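# Unlock drawer, remove staples box, relock, return key

## Task

Take the key from beneath plate 3 and use it to unlock the drawer of the wooden box. Pull out the box of staples and set it down on the table. Slide the drawer closed, lock it with the key, and return the key to its slot. Everything must stay that way once the robot lets go.

## Robot and tools

Robot: two arms, left_arm and right_arm, each ending in an identical five-finger right hand, so hand sides and numbers mean the same on both. Base positions in the scene frame: left_arm near (-0.003, +0.563, 0) m, right_arm near (+0.062, -0.684, 0) m, both turned only slightly about z. A camera stand stands behind the arms. One reference image (FIVE-FINGER HAND page 1) can be shown again with show_instructions.

Scene frame: origin at table-top height, halfway between the nominal bases; +z up, +x out over the table, left_arm on the +y side. Reported positions (m), orientations (quat_wxyz) and velocities (m/s, rad/s) use this frame and may be off by a few centimetres.

Hand point: a point fixed to the palm, about 0.15 m beyond the wrist flange. Its +z runs along the straight fingers, +y points out of the palm, +x points across the palm away from the thumb. Straight fingertips extend 0.06-0.07 m past it along +z and sit 0.06 m behind it along -y. A wrist bracket on the little-finger side can collide with things; with fingers level, the wrist may hang below the hand and reach the table first.

Row layout (28 numbers, each in [-1, 1], always the full row even if one arm is idle): left dx, dy, dz, rx, ry, rz; left little, ring, middle, index, thumb_bend, thumb_turn; left force_limit, speed; then the same 14 for the right arm. The six pose numbers are an offset, not a pose: they count from that arm's Hand target as it stood when the action or move began, along that Hand target's own axes. 1.0 equals 0.6 m for dx/dy/dz and 180 degrees for the rotation vector rx/ry/rz. Repeating an offset moves the arm further. All zeros re-requests the current Hand target. Orientation commands are clipped to 32 degrees from the measured one per step.

Hand numbers are absolute targets: fingers -1 straight, +1 curled; thumb_bend -1 straight, +1 fully bent; thumb_turn -1 beside the palm, +1 opposite the fingers. force_limit maps -1..+1 to about 0..10 N at the fingertip (0..15 N for both thumb motors). speed rises from near zero at -1 to full at +0.48 and stays full above. For a gentle grip close with speed -0.94 or lower. No value means no change: to keep a hand as it is, resend its last executed eight numbers (or, if none yet, its hand_measured plus hand_force_limit and hand_speed). The thumb turned in front can enclose items roughly 0.035-0.065 m thick, or a handle down to 0.025 m.

Tools:
execute_actions(actions, cameras): actions is a list of actions; each action is a list of 1-15 rows (one per 1/30 s step); a short action repeats its final row. Every row in an action is an offset from the same start pose. Images return only for an empty actions list or when cameras names them (["all"] for every camera).
move(target, speed, blend, stop_force, zero, blocking, cameras): target is one 28-number row or up to 15 rows, all offsets from the same Hand targets (not chained). speed: path top speed in m/s, 0.002-3.2, default 0.25 (turn rate twice that in rad/s), one value or one per target. blend: corner rounding in m per target; 0 stops at each. stop_force: 4-120 N, shared by both arms; ends an arm's path when pushback against its motion reaches that level, then backs off slightly. Do not rely on it while rotating, or to detect light contact with loose objects; omit it when backing away from a press. zero (with stop_force): true re-zeros before the move, false accumulates from the last zero. blocking=false returns after about 0.5 s while motion continues (not with stop_force). Moves do not avoid obstacles and last 0.5-10 s.
wait(seconds 0-10, cameras); stop(cameras) brakes a running move; zoom_image(camera, region=[x0,y0,x1,y1] pixels, max 504x504) enlarges part of a latest image; zero_wrist_force(arm); finished_scene(scene=1) ends the scene irreversibly.
Cameras: cam_head_left, cam_head_right, cam_high, cam_low, cam_left_wrist, cam_right_wrist, all 672x504.

Results: per arm, Hand target (the commanded pose after clipping, base for the next offsets), end_effector_position and quat, velocities (omitted when joints read within noise), Joint positions and torques, hand_measured, hand_stopped_by (moving, target, force, stalled, fault) and hand_load_n (positive means pushed open; a lost grip shows as load near 0), hand_force_limit, hand_speed, Wrist force and Wrist torque in the hand's own axes plus the peak since last shown. execute_actions results also list positions at some steps. A move adds a move: line with its ending (done, off_target, moving, held, fault) and limits (paced = pose clipped, held = steps withheld). Done does not prove no contact. A MOTOR HOT line warns of heating; at 85 C the arm brakes for 30-60 s.

Cautions: an arm is stiff, so aiming even slightly past a firm surface can trigger a fault stop (about 150 N net outside force, or joint torque limits of 310/310/141/50.7/50.7/50.7 N m), halting the arm for 10 s. Move slowly near contact. Never let the arms or hands press each other; route paths around an arm's own base. Do not drop or fling objects, slam the drawer, or overload fingers. Anything falling off the table, or left off it, fails the task. A loose object may occasionally be nudged by outside forces.

Each tool is called after "Call:" by a JSON object that holds its "method" and its "body".

Reference images:

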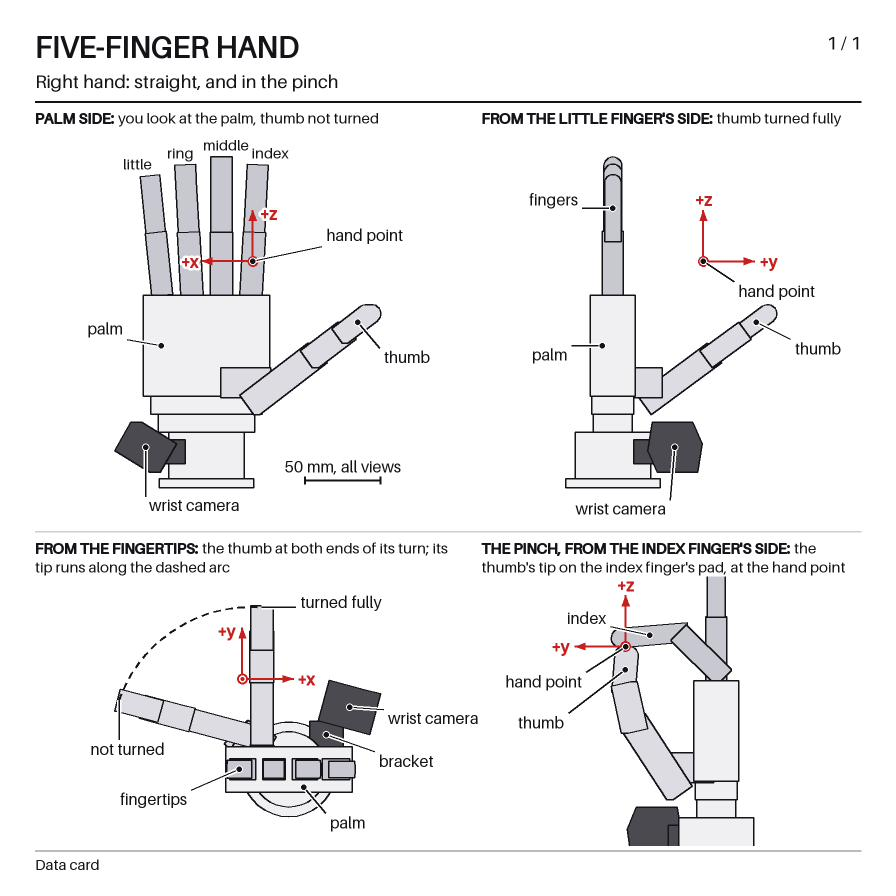

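## Session

Call:
{"method": "execute_actions", "body": {"actions": []}}

Scene clock: 0.00 s.
left_arm: end_effector_position=(+0.4635, +0.5183, +0.1320) hand_measured=(-1.000, -1.000, -1.000, -1.000, -1.000, -1.000) hand_load_n=(+0.0, -0.5, +0.0, +0.0, +0.0, +0.0) hand_stopped_by=(target, target, target, target, target, target) hand_force_limit=0.00 hand_speed=-0.80 end_effector_quat_wxyz=(-0.178, +0.506, +0.592, -0.601) | right_arm: end_effector_position=(+0.2923, -0.0925, +0.2244) hand_measured=(-1.000, -1.000, -1.000, -1.000, -1.000, -1.000) hand_load_n=(+0.0, +0.0, +0.0, +0.0, +0.0, +0.0) hand_stopped_by=(target, target, target, target, target, target) hand_force_limit=0.00 hand_speed=-0.80 end_effector_quat_wxyz=(-0.538, +0.607, +0.304, +0.499)
Joint positions: left_arm=[-0.08 -0.817 1.93 1.763 2.187 0.263] | right_arm=[0.802 -1.029 2.578 1.504 -1.045 -1.169]
Joint velocities: within noise
Joint torques (N m): no reading
Wrist force (N): no reading
Wrist torque (N m): no reading
Wrist force, peak (N): no reading
Hand target: left_arm +0.4635, +0.5183, +0.1320; -0.178, +0.506, +0.592, -0.601 | right_arm +0.2923, -0.0925, +0.2244; -0.538, +0.607, +0.304, +0.499

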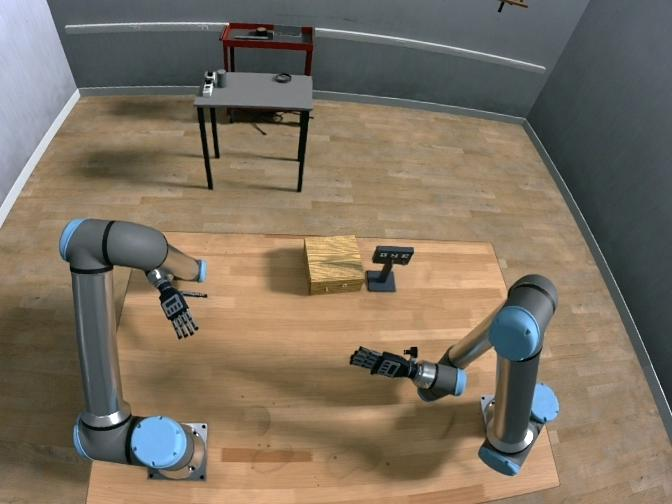

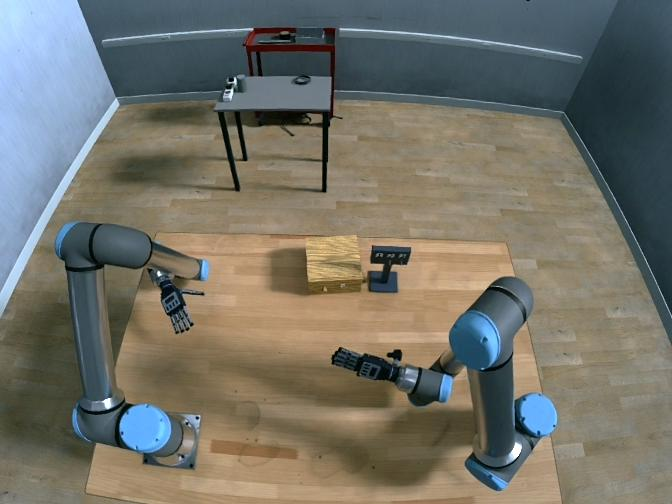

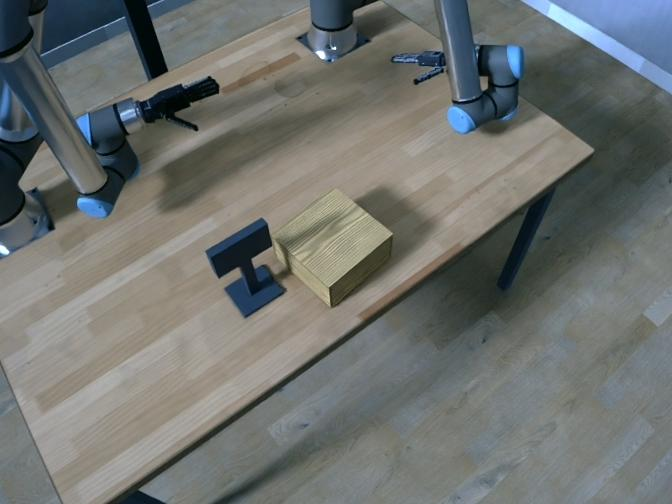

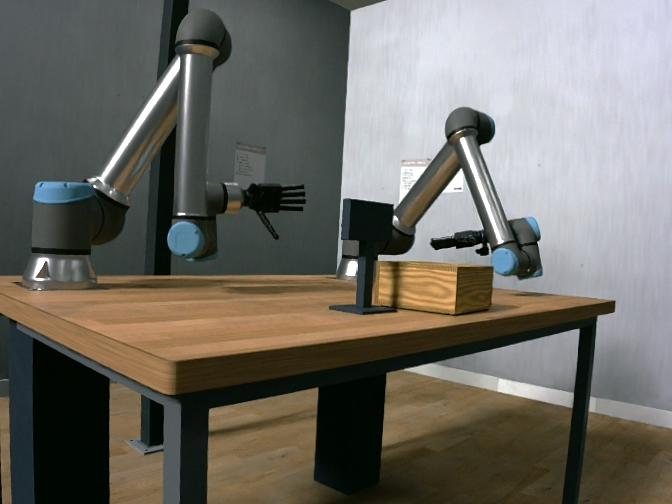

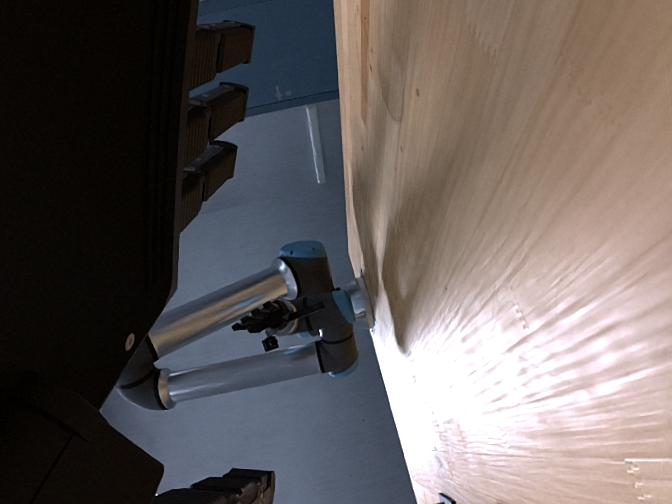

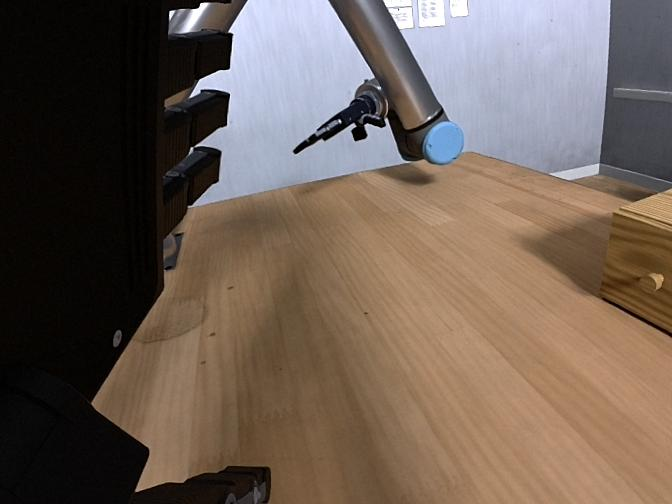

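Call:
{"method": "zoom_image", "body": {"camera": "cam_head_left", "region": [280, 220, 440, 320]}}

Call:
{"method": "zoom_image", "body": {"camera": "cam_head_right", "region": [280, 220, 440, 320]}}

Call:
{"method": "zoom_image", "body": {"camera": "cam_right_wrist", "region": [560, 150, 672, 350]}}

Call:
{"method": "zoom_image", "body": {"camera": "cam_high", "region": [180, 170, 420, 330]}}

Call:
{"method": "zoom_image", "body": {"camera": "cam_low", "region": [300, 180, 520, 330]}}

Scaled by 3.150.

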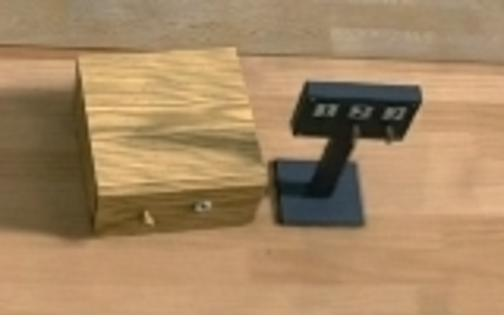

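Scaled by 3.150.

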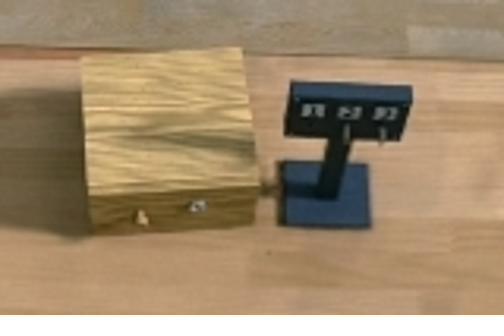

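Scaled by 2.520 from the camera's 672x504 image, which has a finer 960x720 frame.

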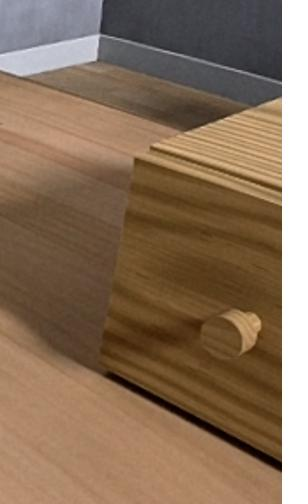

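Scaled by 2.100.

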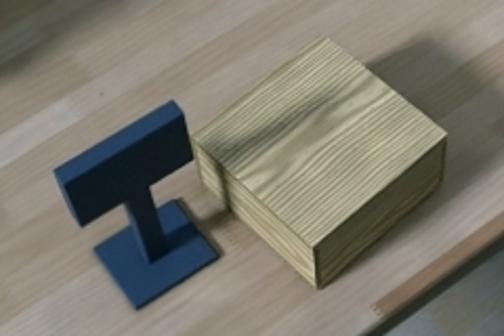

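Scaled by 2.291.

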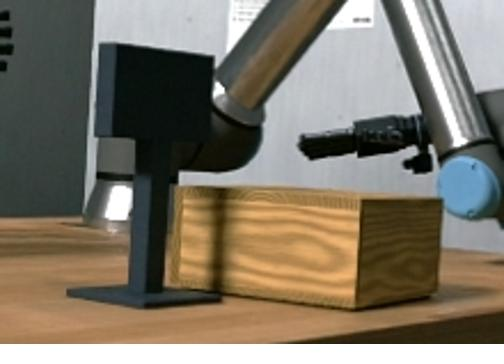

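Call:
{"method": "move", "body": {"target": [0,0,0,0,0,0,-1,-1,-1,-1,-1,-1,0,-0.8,0.26,0.2755,-0.2477,-0.409,0.0525,-0.114,-1,-1,-1,-1,-1,-1,0,-0.8], "cameras": ["cam_right_wrist","cam_head_left","cam_head_right"]}}

Scene clock: 7.03 s.
left_arm: end_effector_position=(+0.4635, +0.5183, +0.1320) hand_measured=(-1.000, -1.000, -1.000, -1.000, -1.000, -1.000) hand_load_n=(+0.0, +0.0, +0.0, +0.0, +0.0, +0.0) hand_stopped_by=(target, target, target, target, target, target) hand_force_limit=0.00 hand_speed=-0.80 end_effector_quat_wxyz=(-0.178, +0.506, +0.592, -0.601) | right_arm: end_effector_position=(+0.4500, -0.2999, +0.3010) hand_measured=(-1.000, -1.000, -1.000, -1.000, -1.000, -1.000) hand_load_n=(+0.0, +0.0, +0.0, +0.0, +0.0, +0.0) hand_stopped_by=(target, target, target, target, target, target) hand_force_limit=0.00 hand_speed=-0.80 end_effector_quat_wxyz=(+0.000, +0.707, +0.001, +0.708)
Joint positions: left_arm=[-0.08 -0.817 1.93 1.763 2.187 0.263] | right_arm=[0.961 -1.185 2.406 1.919 -2.488 -1.574]
Joint torques (N m): left_arm=[0.79 -78.51 -15.81 2.19 0.36 -0.02] | right_arm=[5.68 -68.8 -0.9 -2.6 -0.66 2.26]
Wrist force (N): left_arm=[-0.4 0.4 0.2] | right_arm=[-0.3 0.0 0.2]
Wrist torque (N m): left_arm=[0.04 0.05 -0.01] | right_arm=[0.03 0.11 -0.22]
Wrist force, peak (N): left_arm=[0.2 1.0 0.1] | right_arm=[0.0 -1.1 0.4]
Hand target: left_arm +0.4635, +0.5183, +0.1320; -0.178, +0.506, +0.592, -0.601 | right_arm +0.4500, -0.3000, +0.3011; +0.000, +0.707, +0.001, +0.708
Off the commanded pose: left_arm 0.000 m, 0 deg | right_arm 0.000 m, 0 deg.
move: done
Images, in order (width x height): cam_head_left 672x504, cam_head_right 672x504, cam_right_wrist 672x504.

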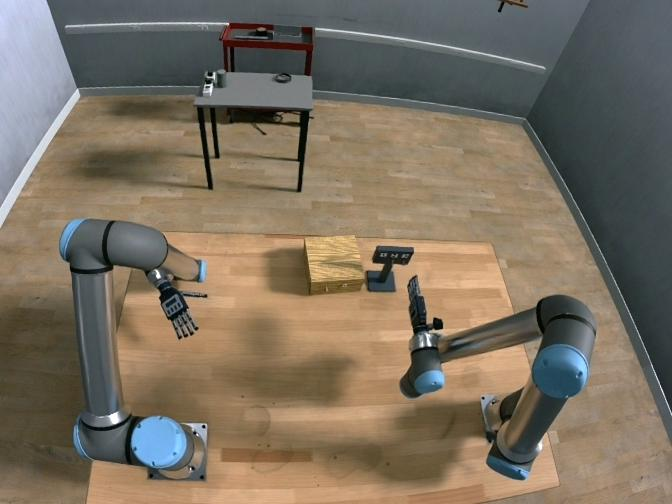

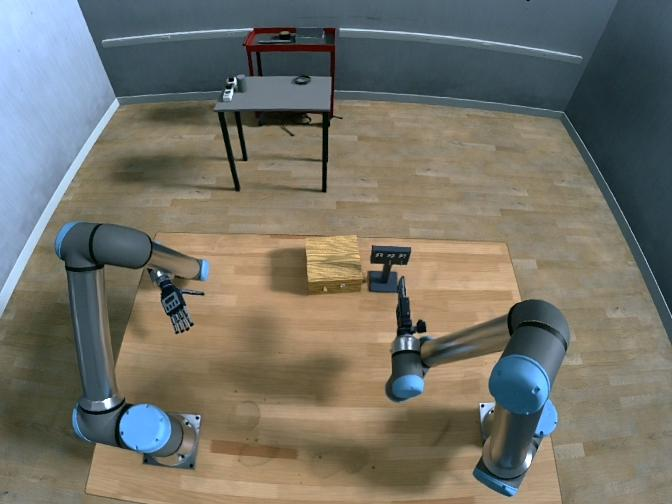

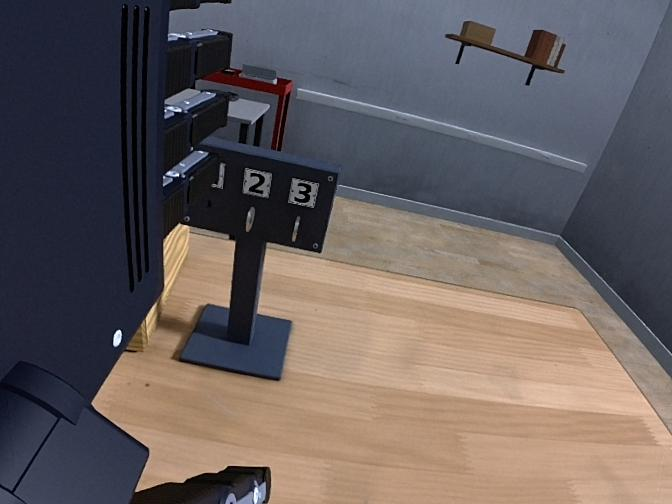

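Call:
{"method": "zoom_image", "body": {"camera": "cam_right_wrist", "region": [170, 130, 350, 265]}}

Call:
{"method": "zoom_image", "body": {"camera": "cam_right_wrist", "region": [280, 200, 316, 250]}}

Scaled by 2.800 from the camera's 672x504 image, which has a finer 960x720 frame.

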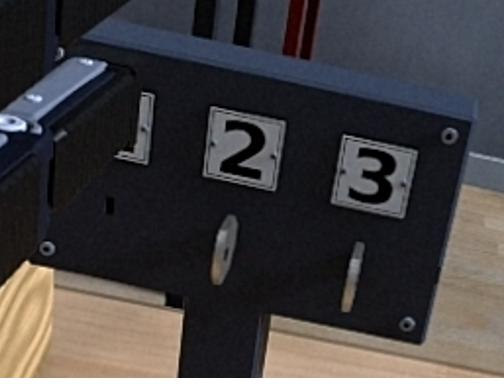

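Scaled by 10.080 from the camera's 672x504 image, which has a finer 960x720 frame.

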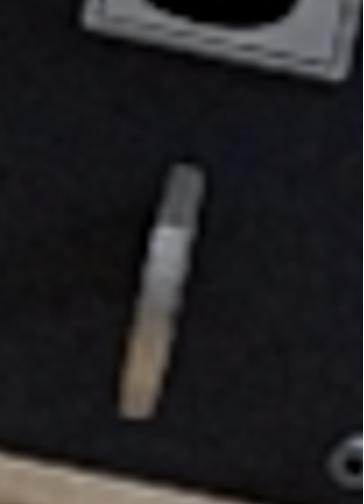

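Call:
{"method": "move", "body": {"target": [0,0,0,0,0,0,-1,-1,-1,-1,-1,-1,0,-0.8,-0.0833,-0.1667,0,0,0,0,-1,-1,-1,-1,-1,-1,0,-0.8], "cameras": ["cam_right_wrist"]}}

Call:
{"method": "zoom_image", "body": {"camera": "cam_right_wrist", "region": [160, 100, 420, 340]}}

Scene clock: 10.57 s.
left_arm: end_effector_position=(+0.4635, +0.5183, +0.1320) hand_measured=(-1.000, -1.000, -1.000, -1.000, -1.000, -1.000) hand_load_n=(+0.0, +0.0, +0.0, +0.0, +0.0, +0.0) hand_stopped_by=(target, target, target, target, target, target) hand_force_limit=0.00 hand_speed=-0.80 end_effector_quat_wxyz=(-0.178, +0.506, +0.592, -0.601) | right_arm: end_effector_position=(+0.4500, -0.2000, +0.2509) hand_measured=(-1.000, -1.000, -1.000, -1.000, -1.000, -1.000) hand_load_n=(+0.0, +0.0, +0.0, +0.0, +0.0, +0.0) hand_stopped_by=(target, target, target, target, target, target) hand_force_limit=0.00 hand_speed=-0.80 end_effector_quat_wxyz=(+0.000, +0.707, +0.001, +0.708)
Joint positions: left_arm=[-0.08 -0.817 1.93 1.763 2.187 0.263] | right_arm=[1.078 -1.002 2.216 1.925 -2.606 -1.575]
Joint torques (N m): left_arm=[1.03 -79.66 -16.04 2.11 0.27 -0.02] | right_arm=[-0.05 -64.98 -8.58 -3.24 1.41 -1.27]
Wrist force (N): left_arm=[-0.4 0.1 0.1] | right_arm=[-0.4 0.1 0.4]
Wrist torque (N m): left_arm=[0.01 0.06 -0.03] | right_arm=[-0.05 0.10 -0.08]
Wrist force, peak (N): left_arm=[-0.1 0.8 -0.7] | right_arm=[-1.4 -2.2 0.2]
Hand target: left_arm +0.4635, +0.5183, +0.1320; -0.178, +0.506, +0.592, -0.601 | right_arm +0.4500, -0.2000, +0.2509; +0.000, +0.707, +0.001, +0.708
Off the commanded pose: left_arm 0.000 m, 0 deg | right_arm 0.000 m, 0 deg.
move: done
Images, in order (width x height): cam_right_wrist 672x504.

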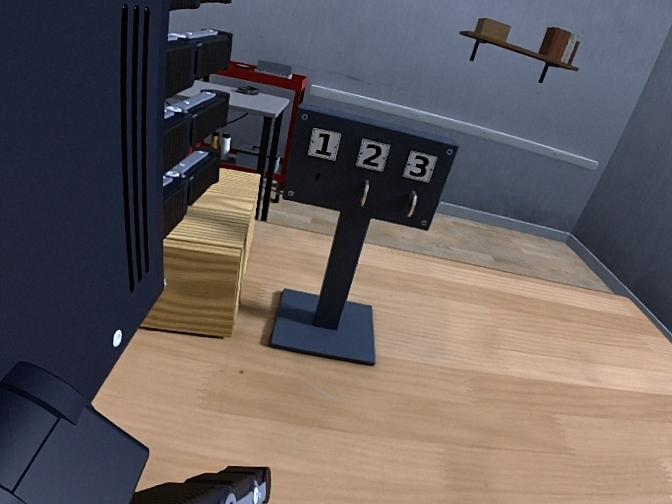

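Scaled by 1.938 from the camera's 672x504 image, which has a finer 960x720 frame.

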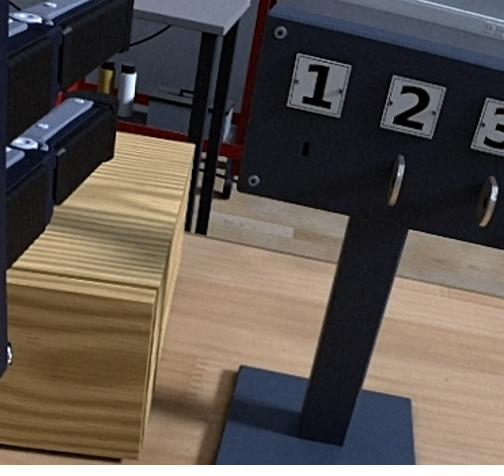

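Call:
{"method": "move", "body": {"target": [0,0,0,0,0,0,-1,-1,-1,-1,-1,-1,0,-0.8,-0.0833,-0.3333,0,0,0,0,-1,-1,-1,-1,-1,-1,0,-0.8], "cameras": ["cam_right_wrist"]}}

Call:
{"method": "zoom_image", "body": {"camera": "cam_right_wrist", "region": [160, 150, 420, 390]}}

Scene clock: 12.23 s.
left_arm: end_effector_position=(+0.4635, +0.5183, +0.1320) hand_measured=(-1.000, -1.000, -1.000, -1.000, -1.000, -1.000) hand_load_n=(+0.0, +0.0, +0.0, +0.0, +0.0, -0.5) hand_stopped_by=(target, target, target, target, target, target) hand_force_limit=0.00 hand_speed=-0.80 end_effector_quat_wxyz=(-0.178, +0.506, +0.592, -0.601) | right_arm: end_effector_position=(+0.4500, -0.0002, +0.2006) hand_measured=(-1.000, -1.000, -1.000, -1.000, -1.000, -1.000) hand_load_n=(+0.0, +0.0, +0.0, +0.0, +0.0, +0.0) hand_stopped_by=(target, target, target, target, target, target) hand_force_limit=0.00 hand_speed=-0.80 end_effector_quat_wxyz=(+0.000, +0.707, +0.001, +0.708)
Joint positions: left_arm=[-0.08 -0.817 1.93 1.763 2.187 0.263] | right_arm=[1.22 -0.761 1.799 2.1 -2.748 -1.576]
Joint torques (N m): left_arm=[1.26 -77.72 -16.11 2.15 0.55 -0.03] | right_arm=[-6.72 -96.93 -21.16 -1.1 2.2 -2.47]
Wrist force (N): left_arm=[-0.3 0.5 -0.2] | right_arm=[-0.8 0.3 0.5]
Wrist torque (N m): left_arm=[0.08 0.04 0.00] | right_arm=[0.04 0.16 -0.10]
Wrist force, peak (N): left_arm=[-0.5 0.8 0.2] | right_arm=[-1.1 -2.4 0.3]
Hand target: left_arm +0.4635, +0.5183, +0.1320; -0.178, +0.506, +0.592, -0.601 | right_arm +0.4500, -0.0001, +0.2006; +0.000, +0.707, +0.001, +0.708
Off the commanded pose: left_arm 0.000 m, 0 deg | right_arm 0.000 m, 0 deg.
move: done
Images, in order (width x height): cam_right_wrist 672x504.

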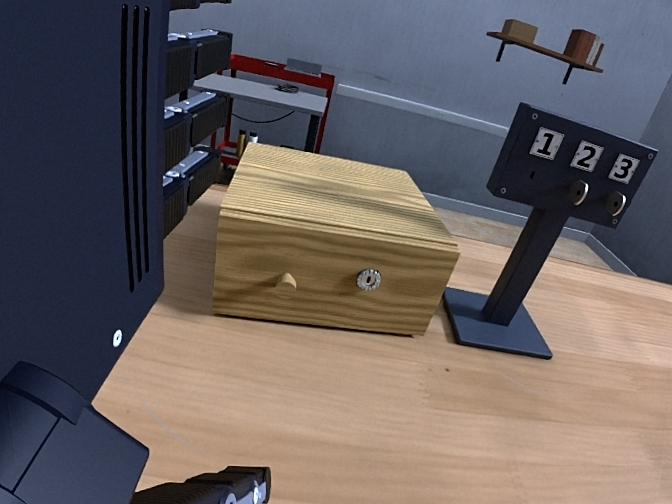

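Scaled by 1.938 from the camera's 672x504 image, which has a finer 960x720 frame.

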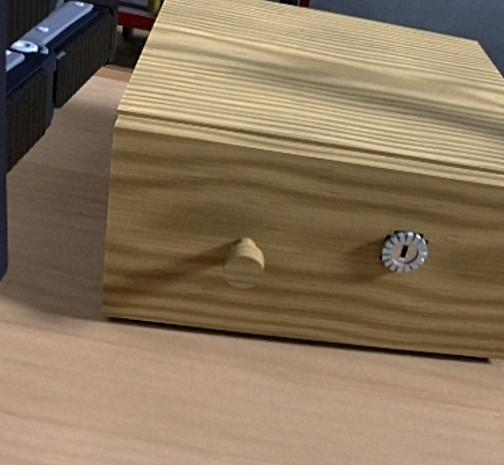

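Call:
{"method": "zoom_image", "body": {"camera": "cam_right_wrist", "region": [345, 260, 395, 300]}}

Call:
{"method": "zoom_image", "body": {"camera": "cam_right_wrist", "region": [480, 90, 672, 240]}}

Scaled by 10.080 from the camera's 672x504 image, which has a finer 960x720 frame.

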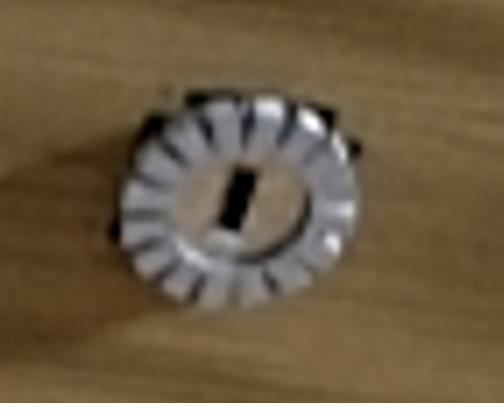

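Scaled by 2.625 from the camera's 672x504 image, which has a finer 960x720 frame.

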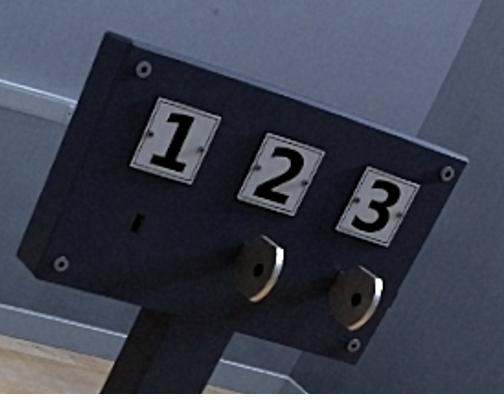

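Call:
{"method": "move", "body": {"target": [0,0,0,0,0,0,-1,-1,-1,-1,-1,-1,0,-0.8,0,0,0.16667,0,0,0,-1,-1,-1,-1,-1,-1,0,-0.8], "cameras": ["cam_right_wrist"]}}

Call:
{"method": "zoom_image", "body": {"camera": "cam_right_wrist", "region": [160, 150, 420, 390]}}

Call:
{"method": "zoom_image", "body": {"camera": "cam_right_wrist", "region": [420, 60, 672, 380]}}

Scene clock: 13.93 s.
left_arm: end_effector_position=(+0.4635, +0.5183, +0.1320) hand_measured=(-1.000, -1.000, -1.000, -1.000, -1.000, -1.000) hand_load_n=(+0.0, +0.0, +0.0, +0.0, +0.0, +0.0) hand_stopped_by=(target, target, target, target, target, target) hand_force_limit=0.00 hand_speed=-0.80 end_effector_quat_wxyz=(-0.178, +0.506, +0.592, -0.601) | right_arm: end_effector_position=(+0.5500, +0.0000, +0.2006) hand_measured=(-1.000, -1.000, -1.000, -1.000, -1.000, -1.000) hand_load_n=(+0.0, +0.0, +0.0, +0.0, +0.0, +0.0) hand_stopped_by=(target, target, target, target, target, target) hand_force_limit=0.00 hand_speed=-0.80 end_effector_quat_wxyz=(+0.000, +0.707, +0.001, +0.708)
Joint positions: left_arm=[-0.08 -0.817 1.93 1.763 2.187 0.263] | right_arm=[1.1 -0.742 1.749 2.131 -2.627 -1.575]
Joint torques (N m): left_arm=[1.93 -79.07 -15.23 2.22 0.4 -0.08] | right_arm=[-5.78 -111.37 -10.23 -3.5 -0.74 2.39]
Wrist force (N): left_arm=[-0.1 0.4 -0.1] | right_arm=[-0.4 0.2 0.0]
Wrist torque (N m): left_arm=[0.07 0.01 0.00] | right_arm=[0.01 0.09 -0.24]
Wrist force, peak (N): left_arm=[-0.4 0.8 0.3] | right_arm=[-0.5 0.3 2.7]
Hand target: left_arm +0.4635, +0.5183, +0.1320; -0.178, +0.506, +0.592, -0.601 | right_arm +0.5500, -0.0001, +0.2007; +0.000, +0.707, +0.001, +0.708
Off the commanded pose: left_arm 0.000 m, 0 deg | right_arm 0.000 m, 0 deg.
move: done
Images, in order (width x height): cam_right_wrist 672x504.

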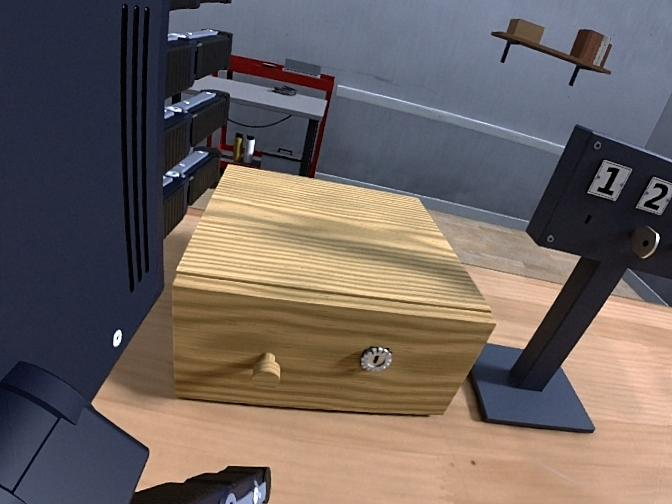

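Scaled by 1.938 from the camera's 672x504 image, which has a finer 960x720 frame.

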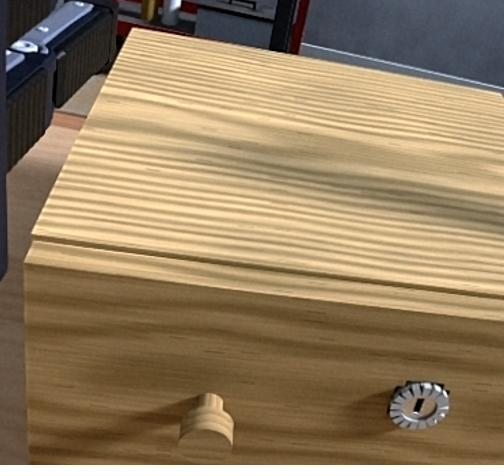

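Scaled by 1.575 from the camera's 672x504 image, which has a finer 960x720 frame.

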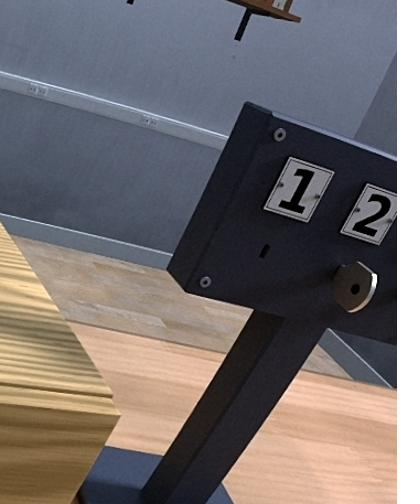

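Call:
{"method": "move", "body": {"target": [0,0,0,0,0,0,-1,-1,-1,-1,-1,-1,0,-0.8,0.3333,0.5,-0.25,-0.5,0,0,-1,-1,-1,-1,-1,-1,0,-0.8], "speed": 0.4, "cameras": ["cam_head_left"]}}

Scene clock: 29.17 s.
left_arm: end_effector_position=(+0.4635, +0.5183, +0.1320) hand_measured=(-1.000, -1.000, -1.000, -1.000, -1.000, -1.000) hand_load_n=(+0.0, +0.0, +0.0, +0.0, +0.0, -0.5) hand_stopped_by=(target, target, target, target, target, target) hand_force_limit=0.00 hand_speed=-0.80 end_effector_quat_wxyz=(-0.178, +0.506, +0.592, -0.601) | right_arm: end_effector_position=(+0.5192, -0.0599, +0.2412) hand_measured=(-1.000, -1.000, -1.000, -1.000, -1.000, -1.000) hand_load_n=(+0.0, +0.0, +0.0, +0.0, +0.0, +0.0) hand_stopped_by=(target, target, target, target, target, target) hand_force_limit=0.00 hand_speed=-0.80 end_effector_quat_wxyz=(+0.112, +0.698, -0.111, +0.699)
Joint positions: left_arm=[-0.08 -0.817 1.93 1.763 2.187 0.263] | right_arm=[1.111 -0.777 1.708 2.198 -2.954 -1.583]
Joint torques (N m): left_arm=[0.47 -79.68 -15.81 2.01 0.44 -0.03] | right_arm=[2.05 -81.38 -10.59 -2.47 -1.24 -0.23]
Wrist force (N): left_arm=[-0.7 0.3 -0.4] | right_arm=[-0.4 0.1 0.3]
Wrist torque (N m): left_arm=[0.06 0.11 -0.04] | right_arm=[-0.03 0.09 -0.08]
Wrist force, peak (N): left_arm=[-0.7 0.7 0.3] | right_arm=[5.4 2.4 1.7]
Hand target: left_arm +0.4635, +0.5183, +0.1320; -0.178, +0.506, +0.592, -0.601 | right_arm +0.5192, -0.0600, +0.2411; +0.112, +0.698, -0.111, +0.699 (not the last commanded pose)
Off the commanded pose: left_arm 0.000 m, 0 deg | right_arm 0.312 m, 72 deg.
move: held (right_arm; a check stopped the path); limits=held
pose unreachable (right arm): on one or more control steps of this call, first in action 0 (counted from 0), this arm could not follow its commanded pose, so it was not sent that pose on those steps. It may still have moved: this result reports where it is.
cause: moving toward the commanded pose would bring two parts of the arm too close to each other (joints 4 (wrist 1) to 6 (wrist 3) lie between them).
Images, in order (width x height): cam_head_left 672x504.

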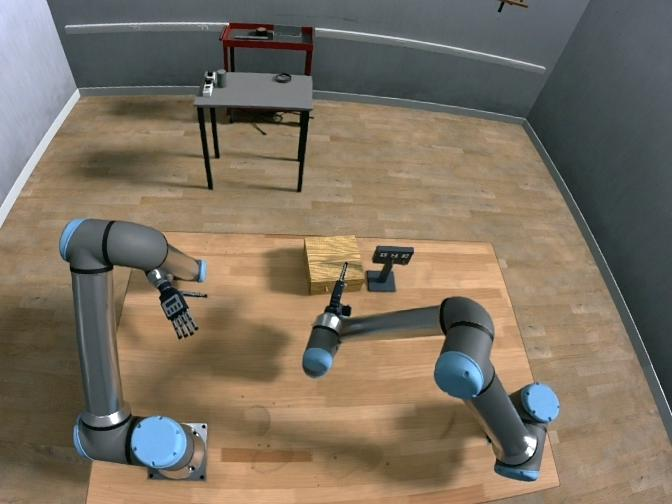

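Call:
{"method": "move", "body": {"target": [[0,0,0,0,0,0,-1,-1,-1,-1,-1,-1,0,-0.8,0.1817,0.2043,-0.1417,0.601,0,0,-1,-1,-1,-1,-1,-1,0,-0.8],[0,0,0,0,0,0,-1,-1,-1,-1,-1,-1,0,-0.8,0.265,0.3887,-0.1688,-0.899,0,0,-1,-1,-1,-1,-1,-1,0,-0.8]], "speed": 0.5, "cameras": ["cam_head_left"]}}

Scene clock: 34.80 s.
left_arm: end_effector_position=(+0.4635, +0.5183, +0.1320) hand_measured=(-1.000, -1.000, -1.000, -1.000, -1.000, -1.000) hand_load_n=(+0.0, +0.0, +0.0, +0.0, +0.0, +0.0) hand_stopped_by=(target, target, target, target, target, target) hand_force_limit=0.00 hand_speed=-0.80 end_effector_quat_wxyz=(-0.178, +0.506, +0.592, -0.601) | right_arm: end_effector_position=(+0.3503, -0.2499, +0.4001) hand_measured=(-1.000, -1.000, -1.000, -1.000, -1.000, -1.000) hand_load_n=(+0.0, +0.0, +0.5, +0.0, +0.0, +0.0) hand_stopped_by=(target, target, target, target, target, target) hand_force_limit=0.00 hand_speed=-0.80 end_effector_quat_wxyz=(+0.707, +0.000, -0.708, +0.001)
Joint positions: left_arm=[-0.08 -0.817 1.93 1.763 2.187 0.263] | right_arm=[0.373 -1.128 1.961 2.307 1.242 -1.569]
Joint torques (N m): left_arm=[-0.63 -78.79 -15.78 2.27 0.35 -0.08] | right_arm=[0.1 -85.91 -12.57 -0.24 1.03 -2.97]
Wrist force (N): left_arm=[-0.7 0.2 -0.2] | right_arm=[-0.3 -0.4 0.5]
Wrist torque (N m): left_arm=[0.05 0.11 -0.04] | right_arm=[-0.03 0.06 -0.07]
Wrist force, peak (N): left_arm=[-0.6 0.6 0.5] | right_arm=[-0.5 -1.3 1.2]
Hand target: left_arm +0.4635, +0.5183, +0.1320; -0.178, +0.506, +0.592, -0.601 | right_arm +0.3502, -0.2500, +0.4001; +0.707, +0.000, -0.708, +0.001
Off the commanded pose: left_arm 0.000 m, 0 deg | right_arm 0.000 m, 0 deg.
move: done
Images, in order (width x height): cam_head_left 672x504.

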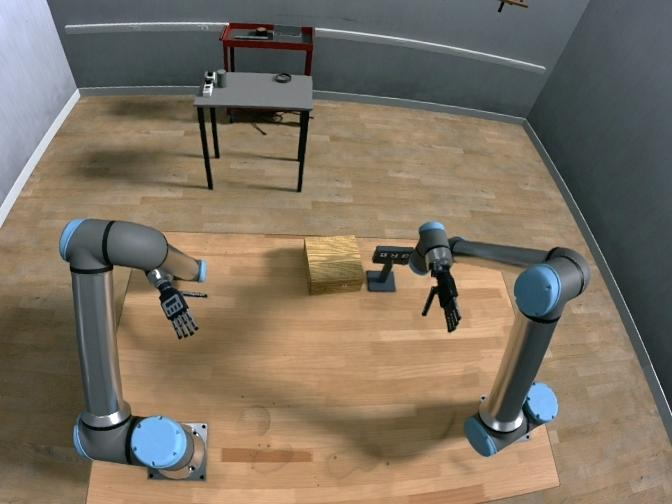

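Call:
{"method": "move", "body": {"target": [0,0,0,0,0,0,-1,-1,-1,-1,-1,-1,0,-0.8,-0.0333,0.1667,-0.1667,-0.385,-0.385,0.385,1,1,0,0,-1,1,0,0], "speed": 0.5, "cameras": ["cam_head_left","cam_right_wrist"]}}

Scene clock: 40.00 s.
left_arm: end_effector_position=(+0.4635, +0.5183, +0.1320) hand_measured=(-1.000, -1.000, -1.000, -1.000, -1.000, -1.000) hand_load_n=(+0.0, +0.0, +0.0, +0.0, +0.0, -0.5) hand_stopped_by=(target, target, target, target, target, target) hand_force_limit=0.00 hand_speed=-0.80 end_effector_quat_wxyz=(-0.178, +0.506, +0.592, -0.601) | right_arm: end_effector_position=(+0.4501, -0.1498, +0.3801) hand_measured=(+1.000, +1.000, +0.000, +0.000, -1.000, +1.000) hand_load_n=(+0.0, +0.0, +0.0, +0.0, +0.0, +0.0) hand_stopped_by=(target, target, target, target, target, target) hand_force_limit=0.00 hand_speed=0.00 end_effector_quat_wxyz=(+0.001, +0.707, +0.708, +0.000)
Joint positions: left_arm=[-0.08 -0.817 1.93 1.763 2.187 0.263] | right_arm=[0.82 -1.255 1.46 1.366 1.573 0.775]
Joint torques (N m): left_arm=[0.67 -78.48 -15.52 2.06 0.64 -0.17] | right_arm=[3.71 -84.08 -23.98 3.36 1.15 2.32]
Wrist force (N): left_arm=[0.0 0.2 -0.3] | right_arm=[-1.6 -0.1 -0.3]
Wrist torque (N m): left_arm=[0.06 0.01 0.00] | right_arm=[0.28 0.24 -0.42]
Wrist force, peak (N): left_arm=[-0.7 0.7 0.2] | right_arm=[-2.0 0.6 -0.8]
Hand target: left_arm +0.4635, +0.5183, +0.1320; -0.178, +0.506, +0.592, -0.601 | right_arm +0.4501, -0.1498, +0.3801; +0.001, +0.707, +0.708, +0.000
Off the commanded pose: left_arm 0.000 m, 0 deg | right_arm 0.000 m, 0 deg.
move: done
Images, in order (width x height): cam_head_left 672x504, cam_right_wrist 672x504.

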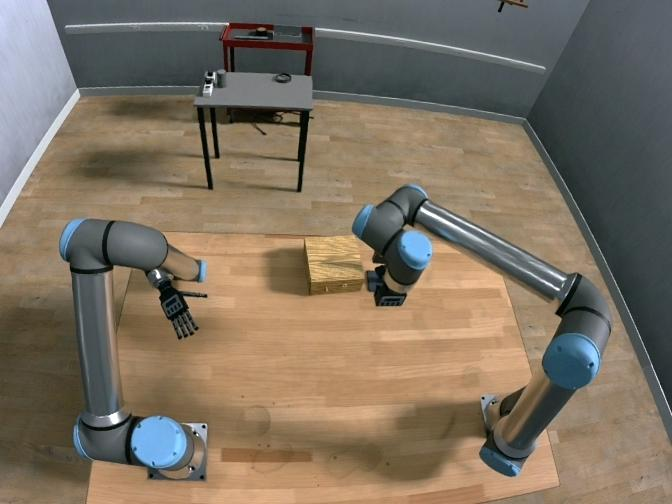

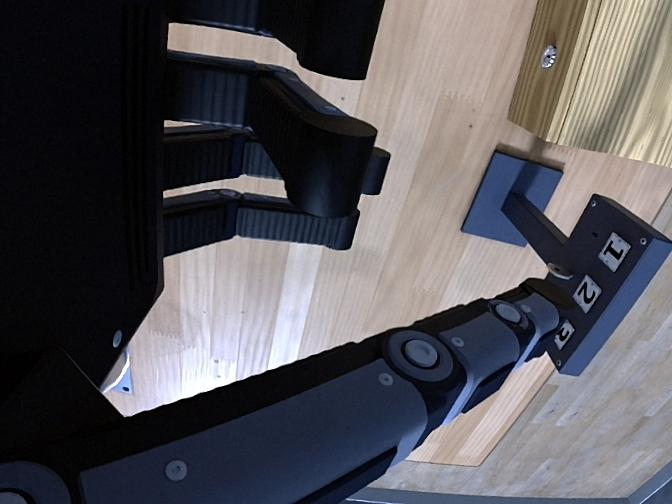

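Call:
{"method": "move", "body": {"target": [[0,0,0,0,0,0,-1,-1,-1,-1,-1,-1,0,-0.8,0,0,0.1333,0,0.5,0,1,1,0,0,-1,1,0,0],[0,0,0,0,0,0,-1,-1,-1,-1,-1,-1,0,-0.8,-0.225,0.0833,0.2667,0,0.5,0,1,1,0,0,-1,1,0,0]], "speed": 0.4, "cameras": ["cam_head_left","cam_head_right","cam_right_wrist","cam_low"]}}

Scene clock: 44.17 s.
left_arm: end_effector_position=(+0.4635, +0.5183, +0.1320) hand_measured=(-1.000, -1.000, -1.000, -1.000, -1.000, -1.000) hand_load_n=(+0.0, -0.5, +0.0, +0.0, +0.0, -0.5) hand_stopped_by=(target, target, target, target, target, target) hand_force_limit=0.00 hand_speed=-0.80 end_effector_quat_wxyz=(-0.178, +0.506, +0.592, -0.601) | right_arm: end_effector_position=(+0.5005, -0.2850, +0.2205) hand_measured=(+1.000, +1.000, +0.000, +0.000, -1.000, +1.000) hand_load_n=(+0.0, +0.0, +0.0, +0.0, +0.0, +0.0) hand_stopped_by=(target, target, target, target, target, target) hand_force_limit=0.00 hand_speed=0.00 end_effector_quat_wxyz=(+0.499, -0.500, -0.501, -0.500)
Joint positions: left_arm=[-0.08 -0.817 1.93 1.763 2.187 0.263] | right_arm=[-0.071 -1.615 2.444 -0.845 -0.115 1.585]
Joint torques (N m): left_arm=[1.6 -79.55 -16.15 2.23 0.51 -0.34] | right_arm=[-9.1 -29.57 -21.81 2.14 -1.94 -3.37]
Wrist force (N): left_arm=[-0.2 0.2 -0.1] | right_arm=[-0.4 -0.5 0.3]
Wrist torque (N m): left_arm=[0.04 0.03 -0.01] | right_arm=[-0.08 0.11 -0.21]
Wrist force, peak (N): left_arm=[-0.7 0.7 0.3] | right_arm=[-1.7 0.4 -2.3]
Hand target: left_arm +0.4635, +0.5183, +0.1320; -0.178, +0.506, +0.592, -0.601 | right_arm +0.5006, -0.2851, +0.2205; +0.499, -0.500, -0.501, -0.500
Off the commanded pose: left_arm 0.000 m, 0 deg | right_arm 0.000 m, 0 deg.
move: done
Images, in order (width x height): cam_head_left 672x504, cam_head_right 672x504, cam_low 672x504, cam_right_wrist 672x504.

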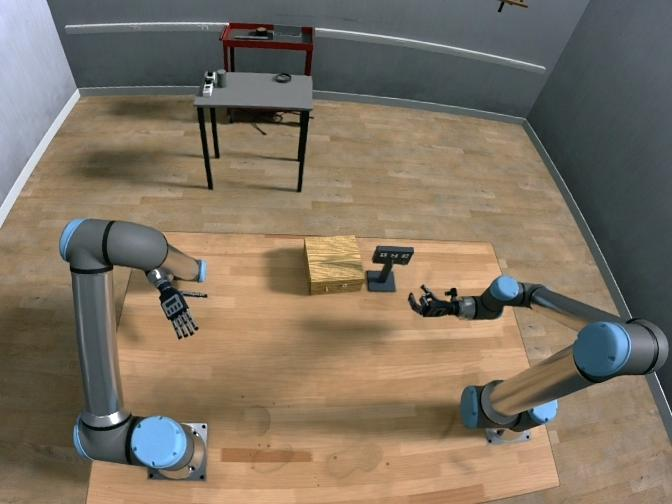

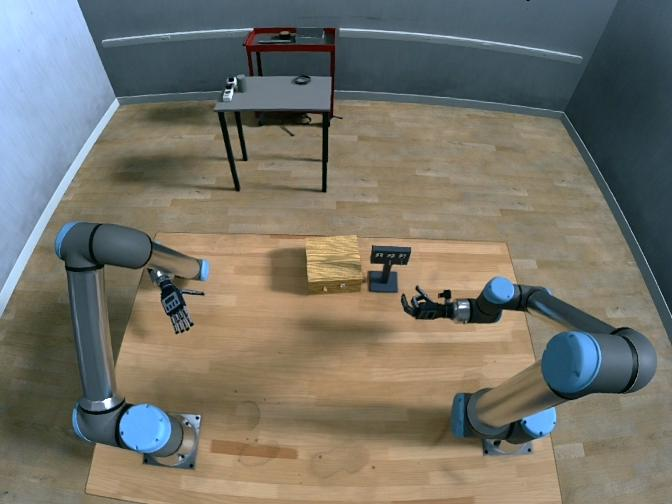

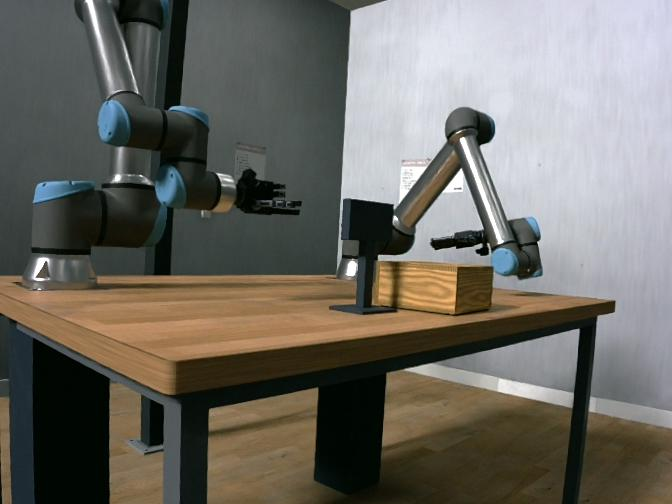

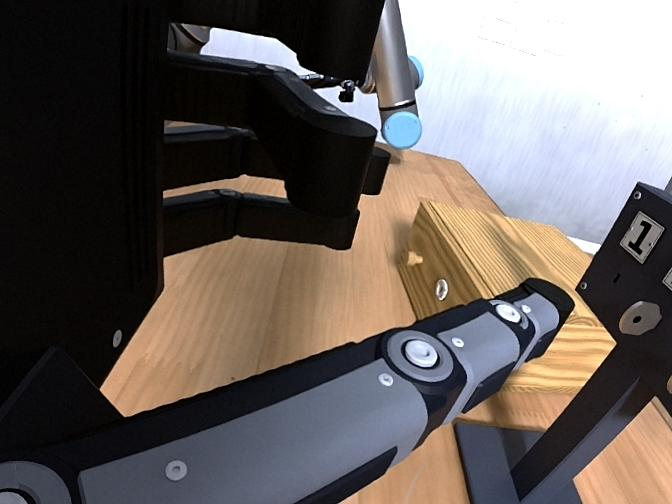

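Call:
{"method": "move", "body": {"target": [0,0,0,0,0,0,-1,-1,-1,-1,-1,-1,0,-0.8,-0.0167,0.0667,0,0,0,0,1,1,0.1,0.1,-0.4,1,0,0], "speed": 0.2, "cameras": ["cam_right_wrist"]}}

Scene clock: 45.27 s.
left_arm: end_effector_position=(+0.4635, +0.5183, +0.1320) hand_measured=(-1.000, -1.000, -1.000, -1.000, -1.000, -1.000) hand_load_n=(+0.0, +0.0, +0.0, +0.0, +0.0, +0.0) hand_stopped_by=(target, target, target, target, target, target) hand_force_limit=0.00 hand_speed=-0.80 end_effector_quat_wxyz=(-0.178, +0.506, +0.592, -0.601) | right_arm: end_effector_position=(+0.5408, -0.2850, +0.2106) hand_measured=(+1.000, +1.000, +0.100, +0.100, -0.400, +1.000) hand_load_n=(+0.0, +0.0, +0.0, +0.0, +0.0, +0.0) hand_stopped_by=(target, target, target, target, target, target) hand_force_limit=0.00 hand_speed=0.00 end_effector_quat_wxyz=(+0.499, -0.500, -0.501, -0.500) end_effector_velocity=(-0.003, +0.000, +0.000) end_effector_angular_velocity=(+0.000, +0.003, +0.000)
Joint positions: left_arm=[-0.08 -0.817 1.93 1.763 2.187 0.263] | right_arm=[-0.06 -1.529 2.384 -0.874 -0.104 1.588]
Joint velocities: left_arm=[within noise] | right_arm=[-0.001 -0.004 0.005 0.002 -0.001 0]
Joint torques (N m): left_arm=[1.73 -78.95 -15.51 2.3 0.39 0.03] | right_arm=[-6.53 -49.99 -13.16 1.63 -0.3 -2.01]
Wrist force (N): left_arm=[-0.4 0.5 0.1] | right_arm=[-0.5 -0.5 0.6]
Wrist torque (N m): left_arm=[0.06 0.06 -0.01] | right_arm=[-0.10 0.12 -0.27]
Wrist force, peak (N): left_arm=[-0.4 0.5 0.1] | right_arm=[-0.2 -1.4 0.3]
Hand target: left_arm +0.4635, +0.5183, +0.1320; -0.178, +0.506, +0.592, -0.601 | right_arm +0.5406, -0.2850, +0.2106; +0.499, -0.500, -0.501, -0.500
Off the commanded pose: left_arm 0.000 m, 0 deg | right_arm 0.000 m, 0 deg.
move: done
Images, in order (width x height): cam_right_wrist 672x504.

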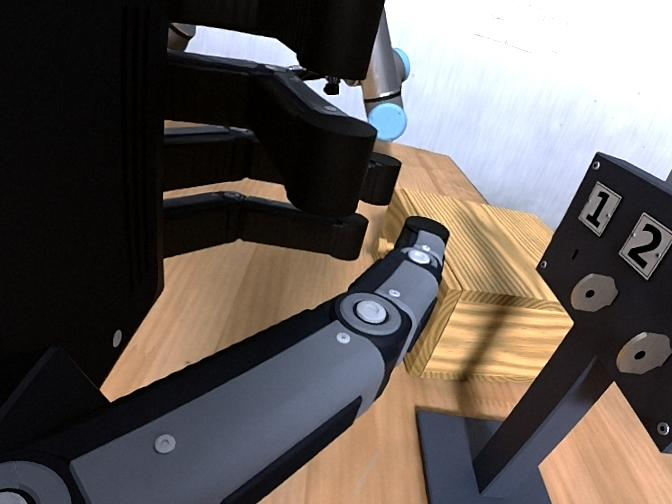

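Call:
{"method": "zoom_image", "body": {"camera": "cam_right_wrist", "region": [420, 140, 672, 504]}}

Scaled by 1.385 from the camera's 672x504 image, which has a finer 960x720 frame.

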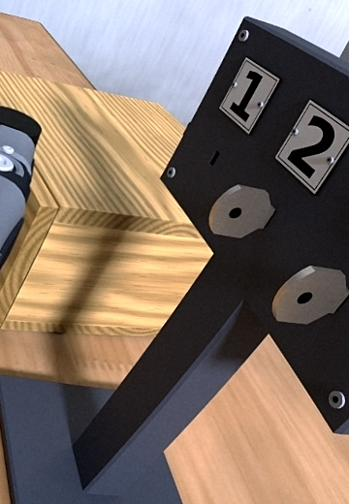

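Call:
{"method": "move", "body": {"target": [0,0,0,0,0,0,-1,-1,-1,-1,-1,-1,0,-0.8,-0.0433,0.1333,-0.0383,0,0,0,1,1,0.1,0.1,-0.4,1,0,0], "speed": 0.15, "cameras": ["cam_right_wrist"]}}

Call:
{"method": "zoom_image", "body": {"camera": "cam_right_wrist", "region": [300, 120, 640, 420]}}

Scene clock: 48.60 s.
left_arm: end_effector_position=(+0.4635, +0.5183, +0.1320) hand_measured=(-1.000, -1.000, -1.000, -1.000, -1.000, -1.000) hand_load_n=(+0.0, +0.0, +0.0, +0.0, +0.0, -0.5) hand_stopped_by=(target, target, target, target, target, target) hand_force_limit=0.00 hand_speed=-0.80 end_effector_quat_wxyz=(-0.178, +0.506, +0.592, -0.601) | right_arm: end_effector_position=(+0.6208, -0.3080, +0.1848) hand_measured=(+1.000, +1.000, +0.100, +0.100, -0.400, +1.000) hand_load_n=(+0.0, +0.0, +0.0, +0.0, +0.0, +0.5) hand_stopped_by=(target, target, target, target, target, target) hand_force_limit=0.00 hand_speed=0.00 end_effector_quat_wxyz=(+0.499, -0.500, -0.501, -0.500)
Joint positions: left_arm=[-0.08 -0.817 1.93 1.763 2.187 0.263] | right_arm=[-0.09 -1.373 2.268 -0.909 -0.134 1.583]
Joint torques (N m): left_arm=[0.88 -80.38 -15.73 2.33 0.4 -0.19] | right_arm=[6.04 -61.53 -13.55 2.21 2.52 -2.73]
Wrist force (N): left_arm=[0.2 0.4 0.1] | right_arm=[-0.3 -0.2 0.2]
Wrist torque (N m): left_arm=[0.05 -0.04 0.03] | right_arm=[-0.09 0.06 -0.05]
Wrist force, peak (N): left_arm=[-0.2 0.8 -0.1] | right_arm=[0.2 -1.9 1.0]
Hand target: left_arm +0.4635, +0.5183, +0.1320; -0.178, +0.506, +0.592, -0.601 | right_arm +0.6207, -0.3079, +0.1848; +0.499, -0.500, -0.501, -0.500
Off the commanded pose: left_arm 0.000 m, 0 deg | right_arm 0.000 m, 0 deg.
move: done
Images, in order (width x height): cam_right_wrist 672x504.

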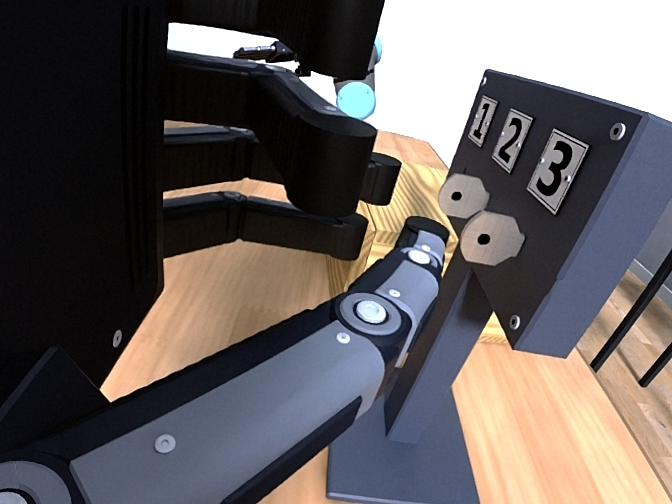

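Scaled by 1.482 from the camera's 672x504 image, which has a finer 960x720 frame.

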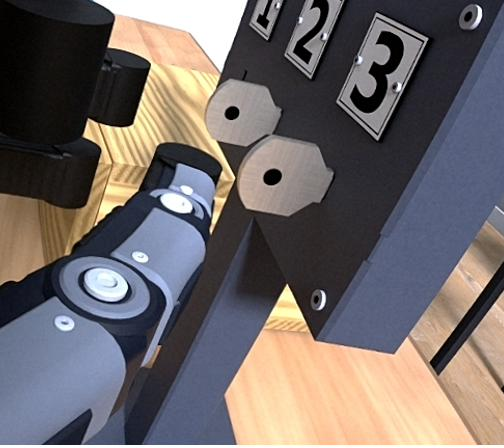

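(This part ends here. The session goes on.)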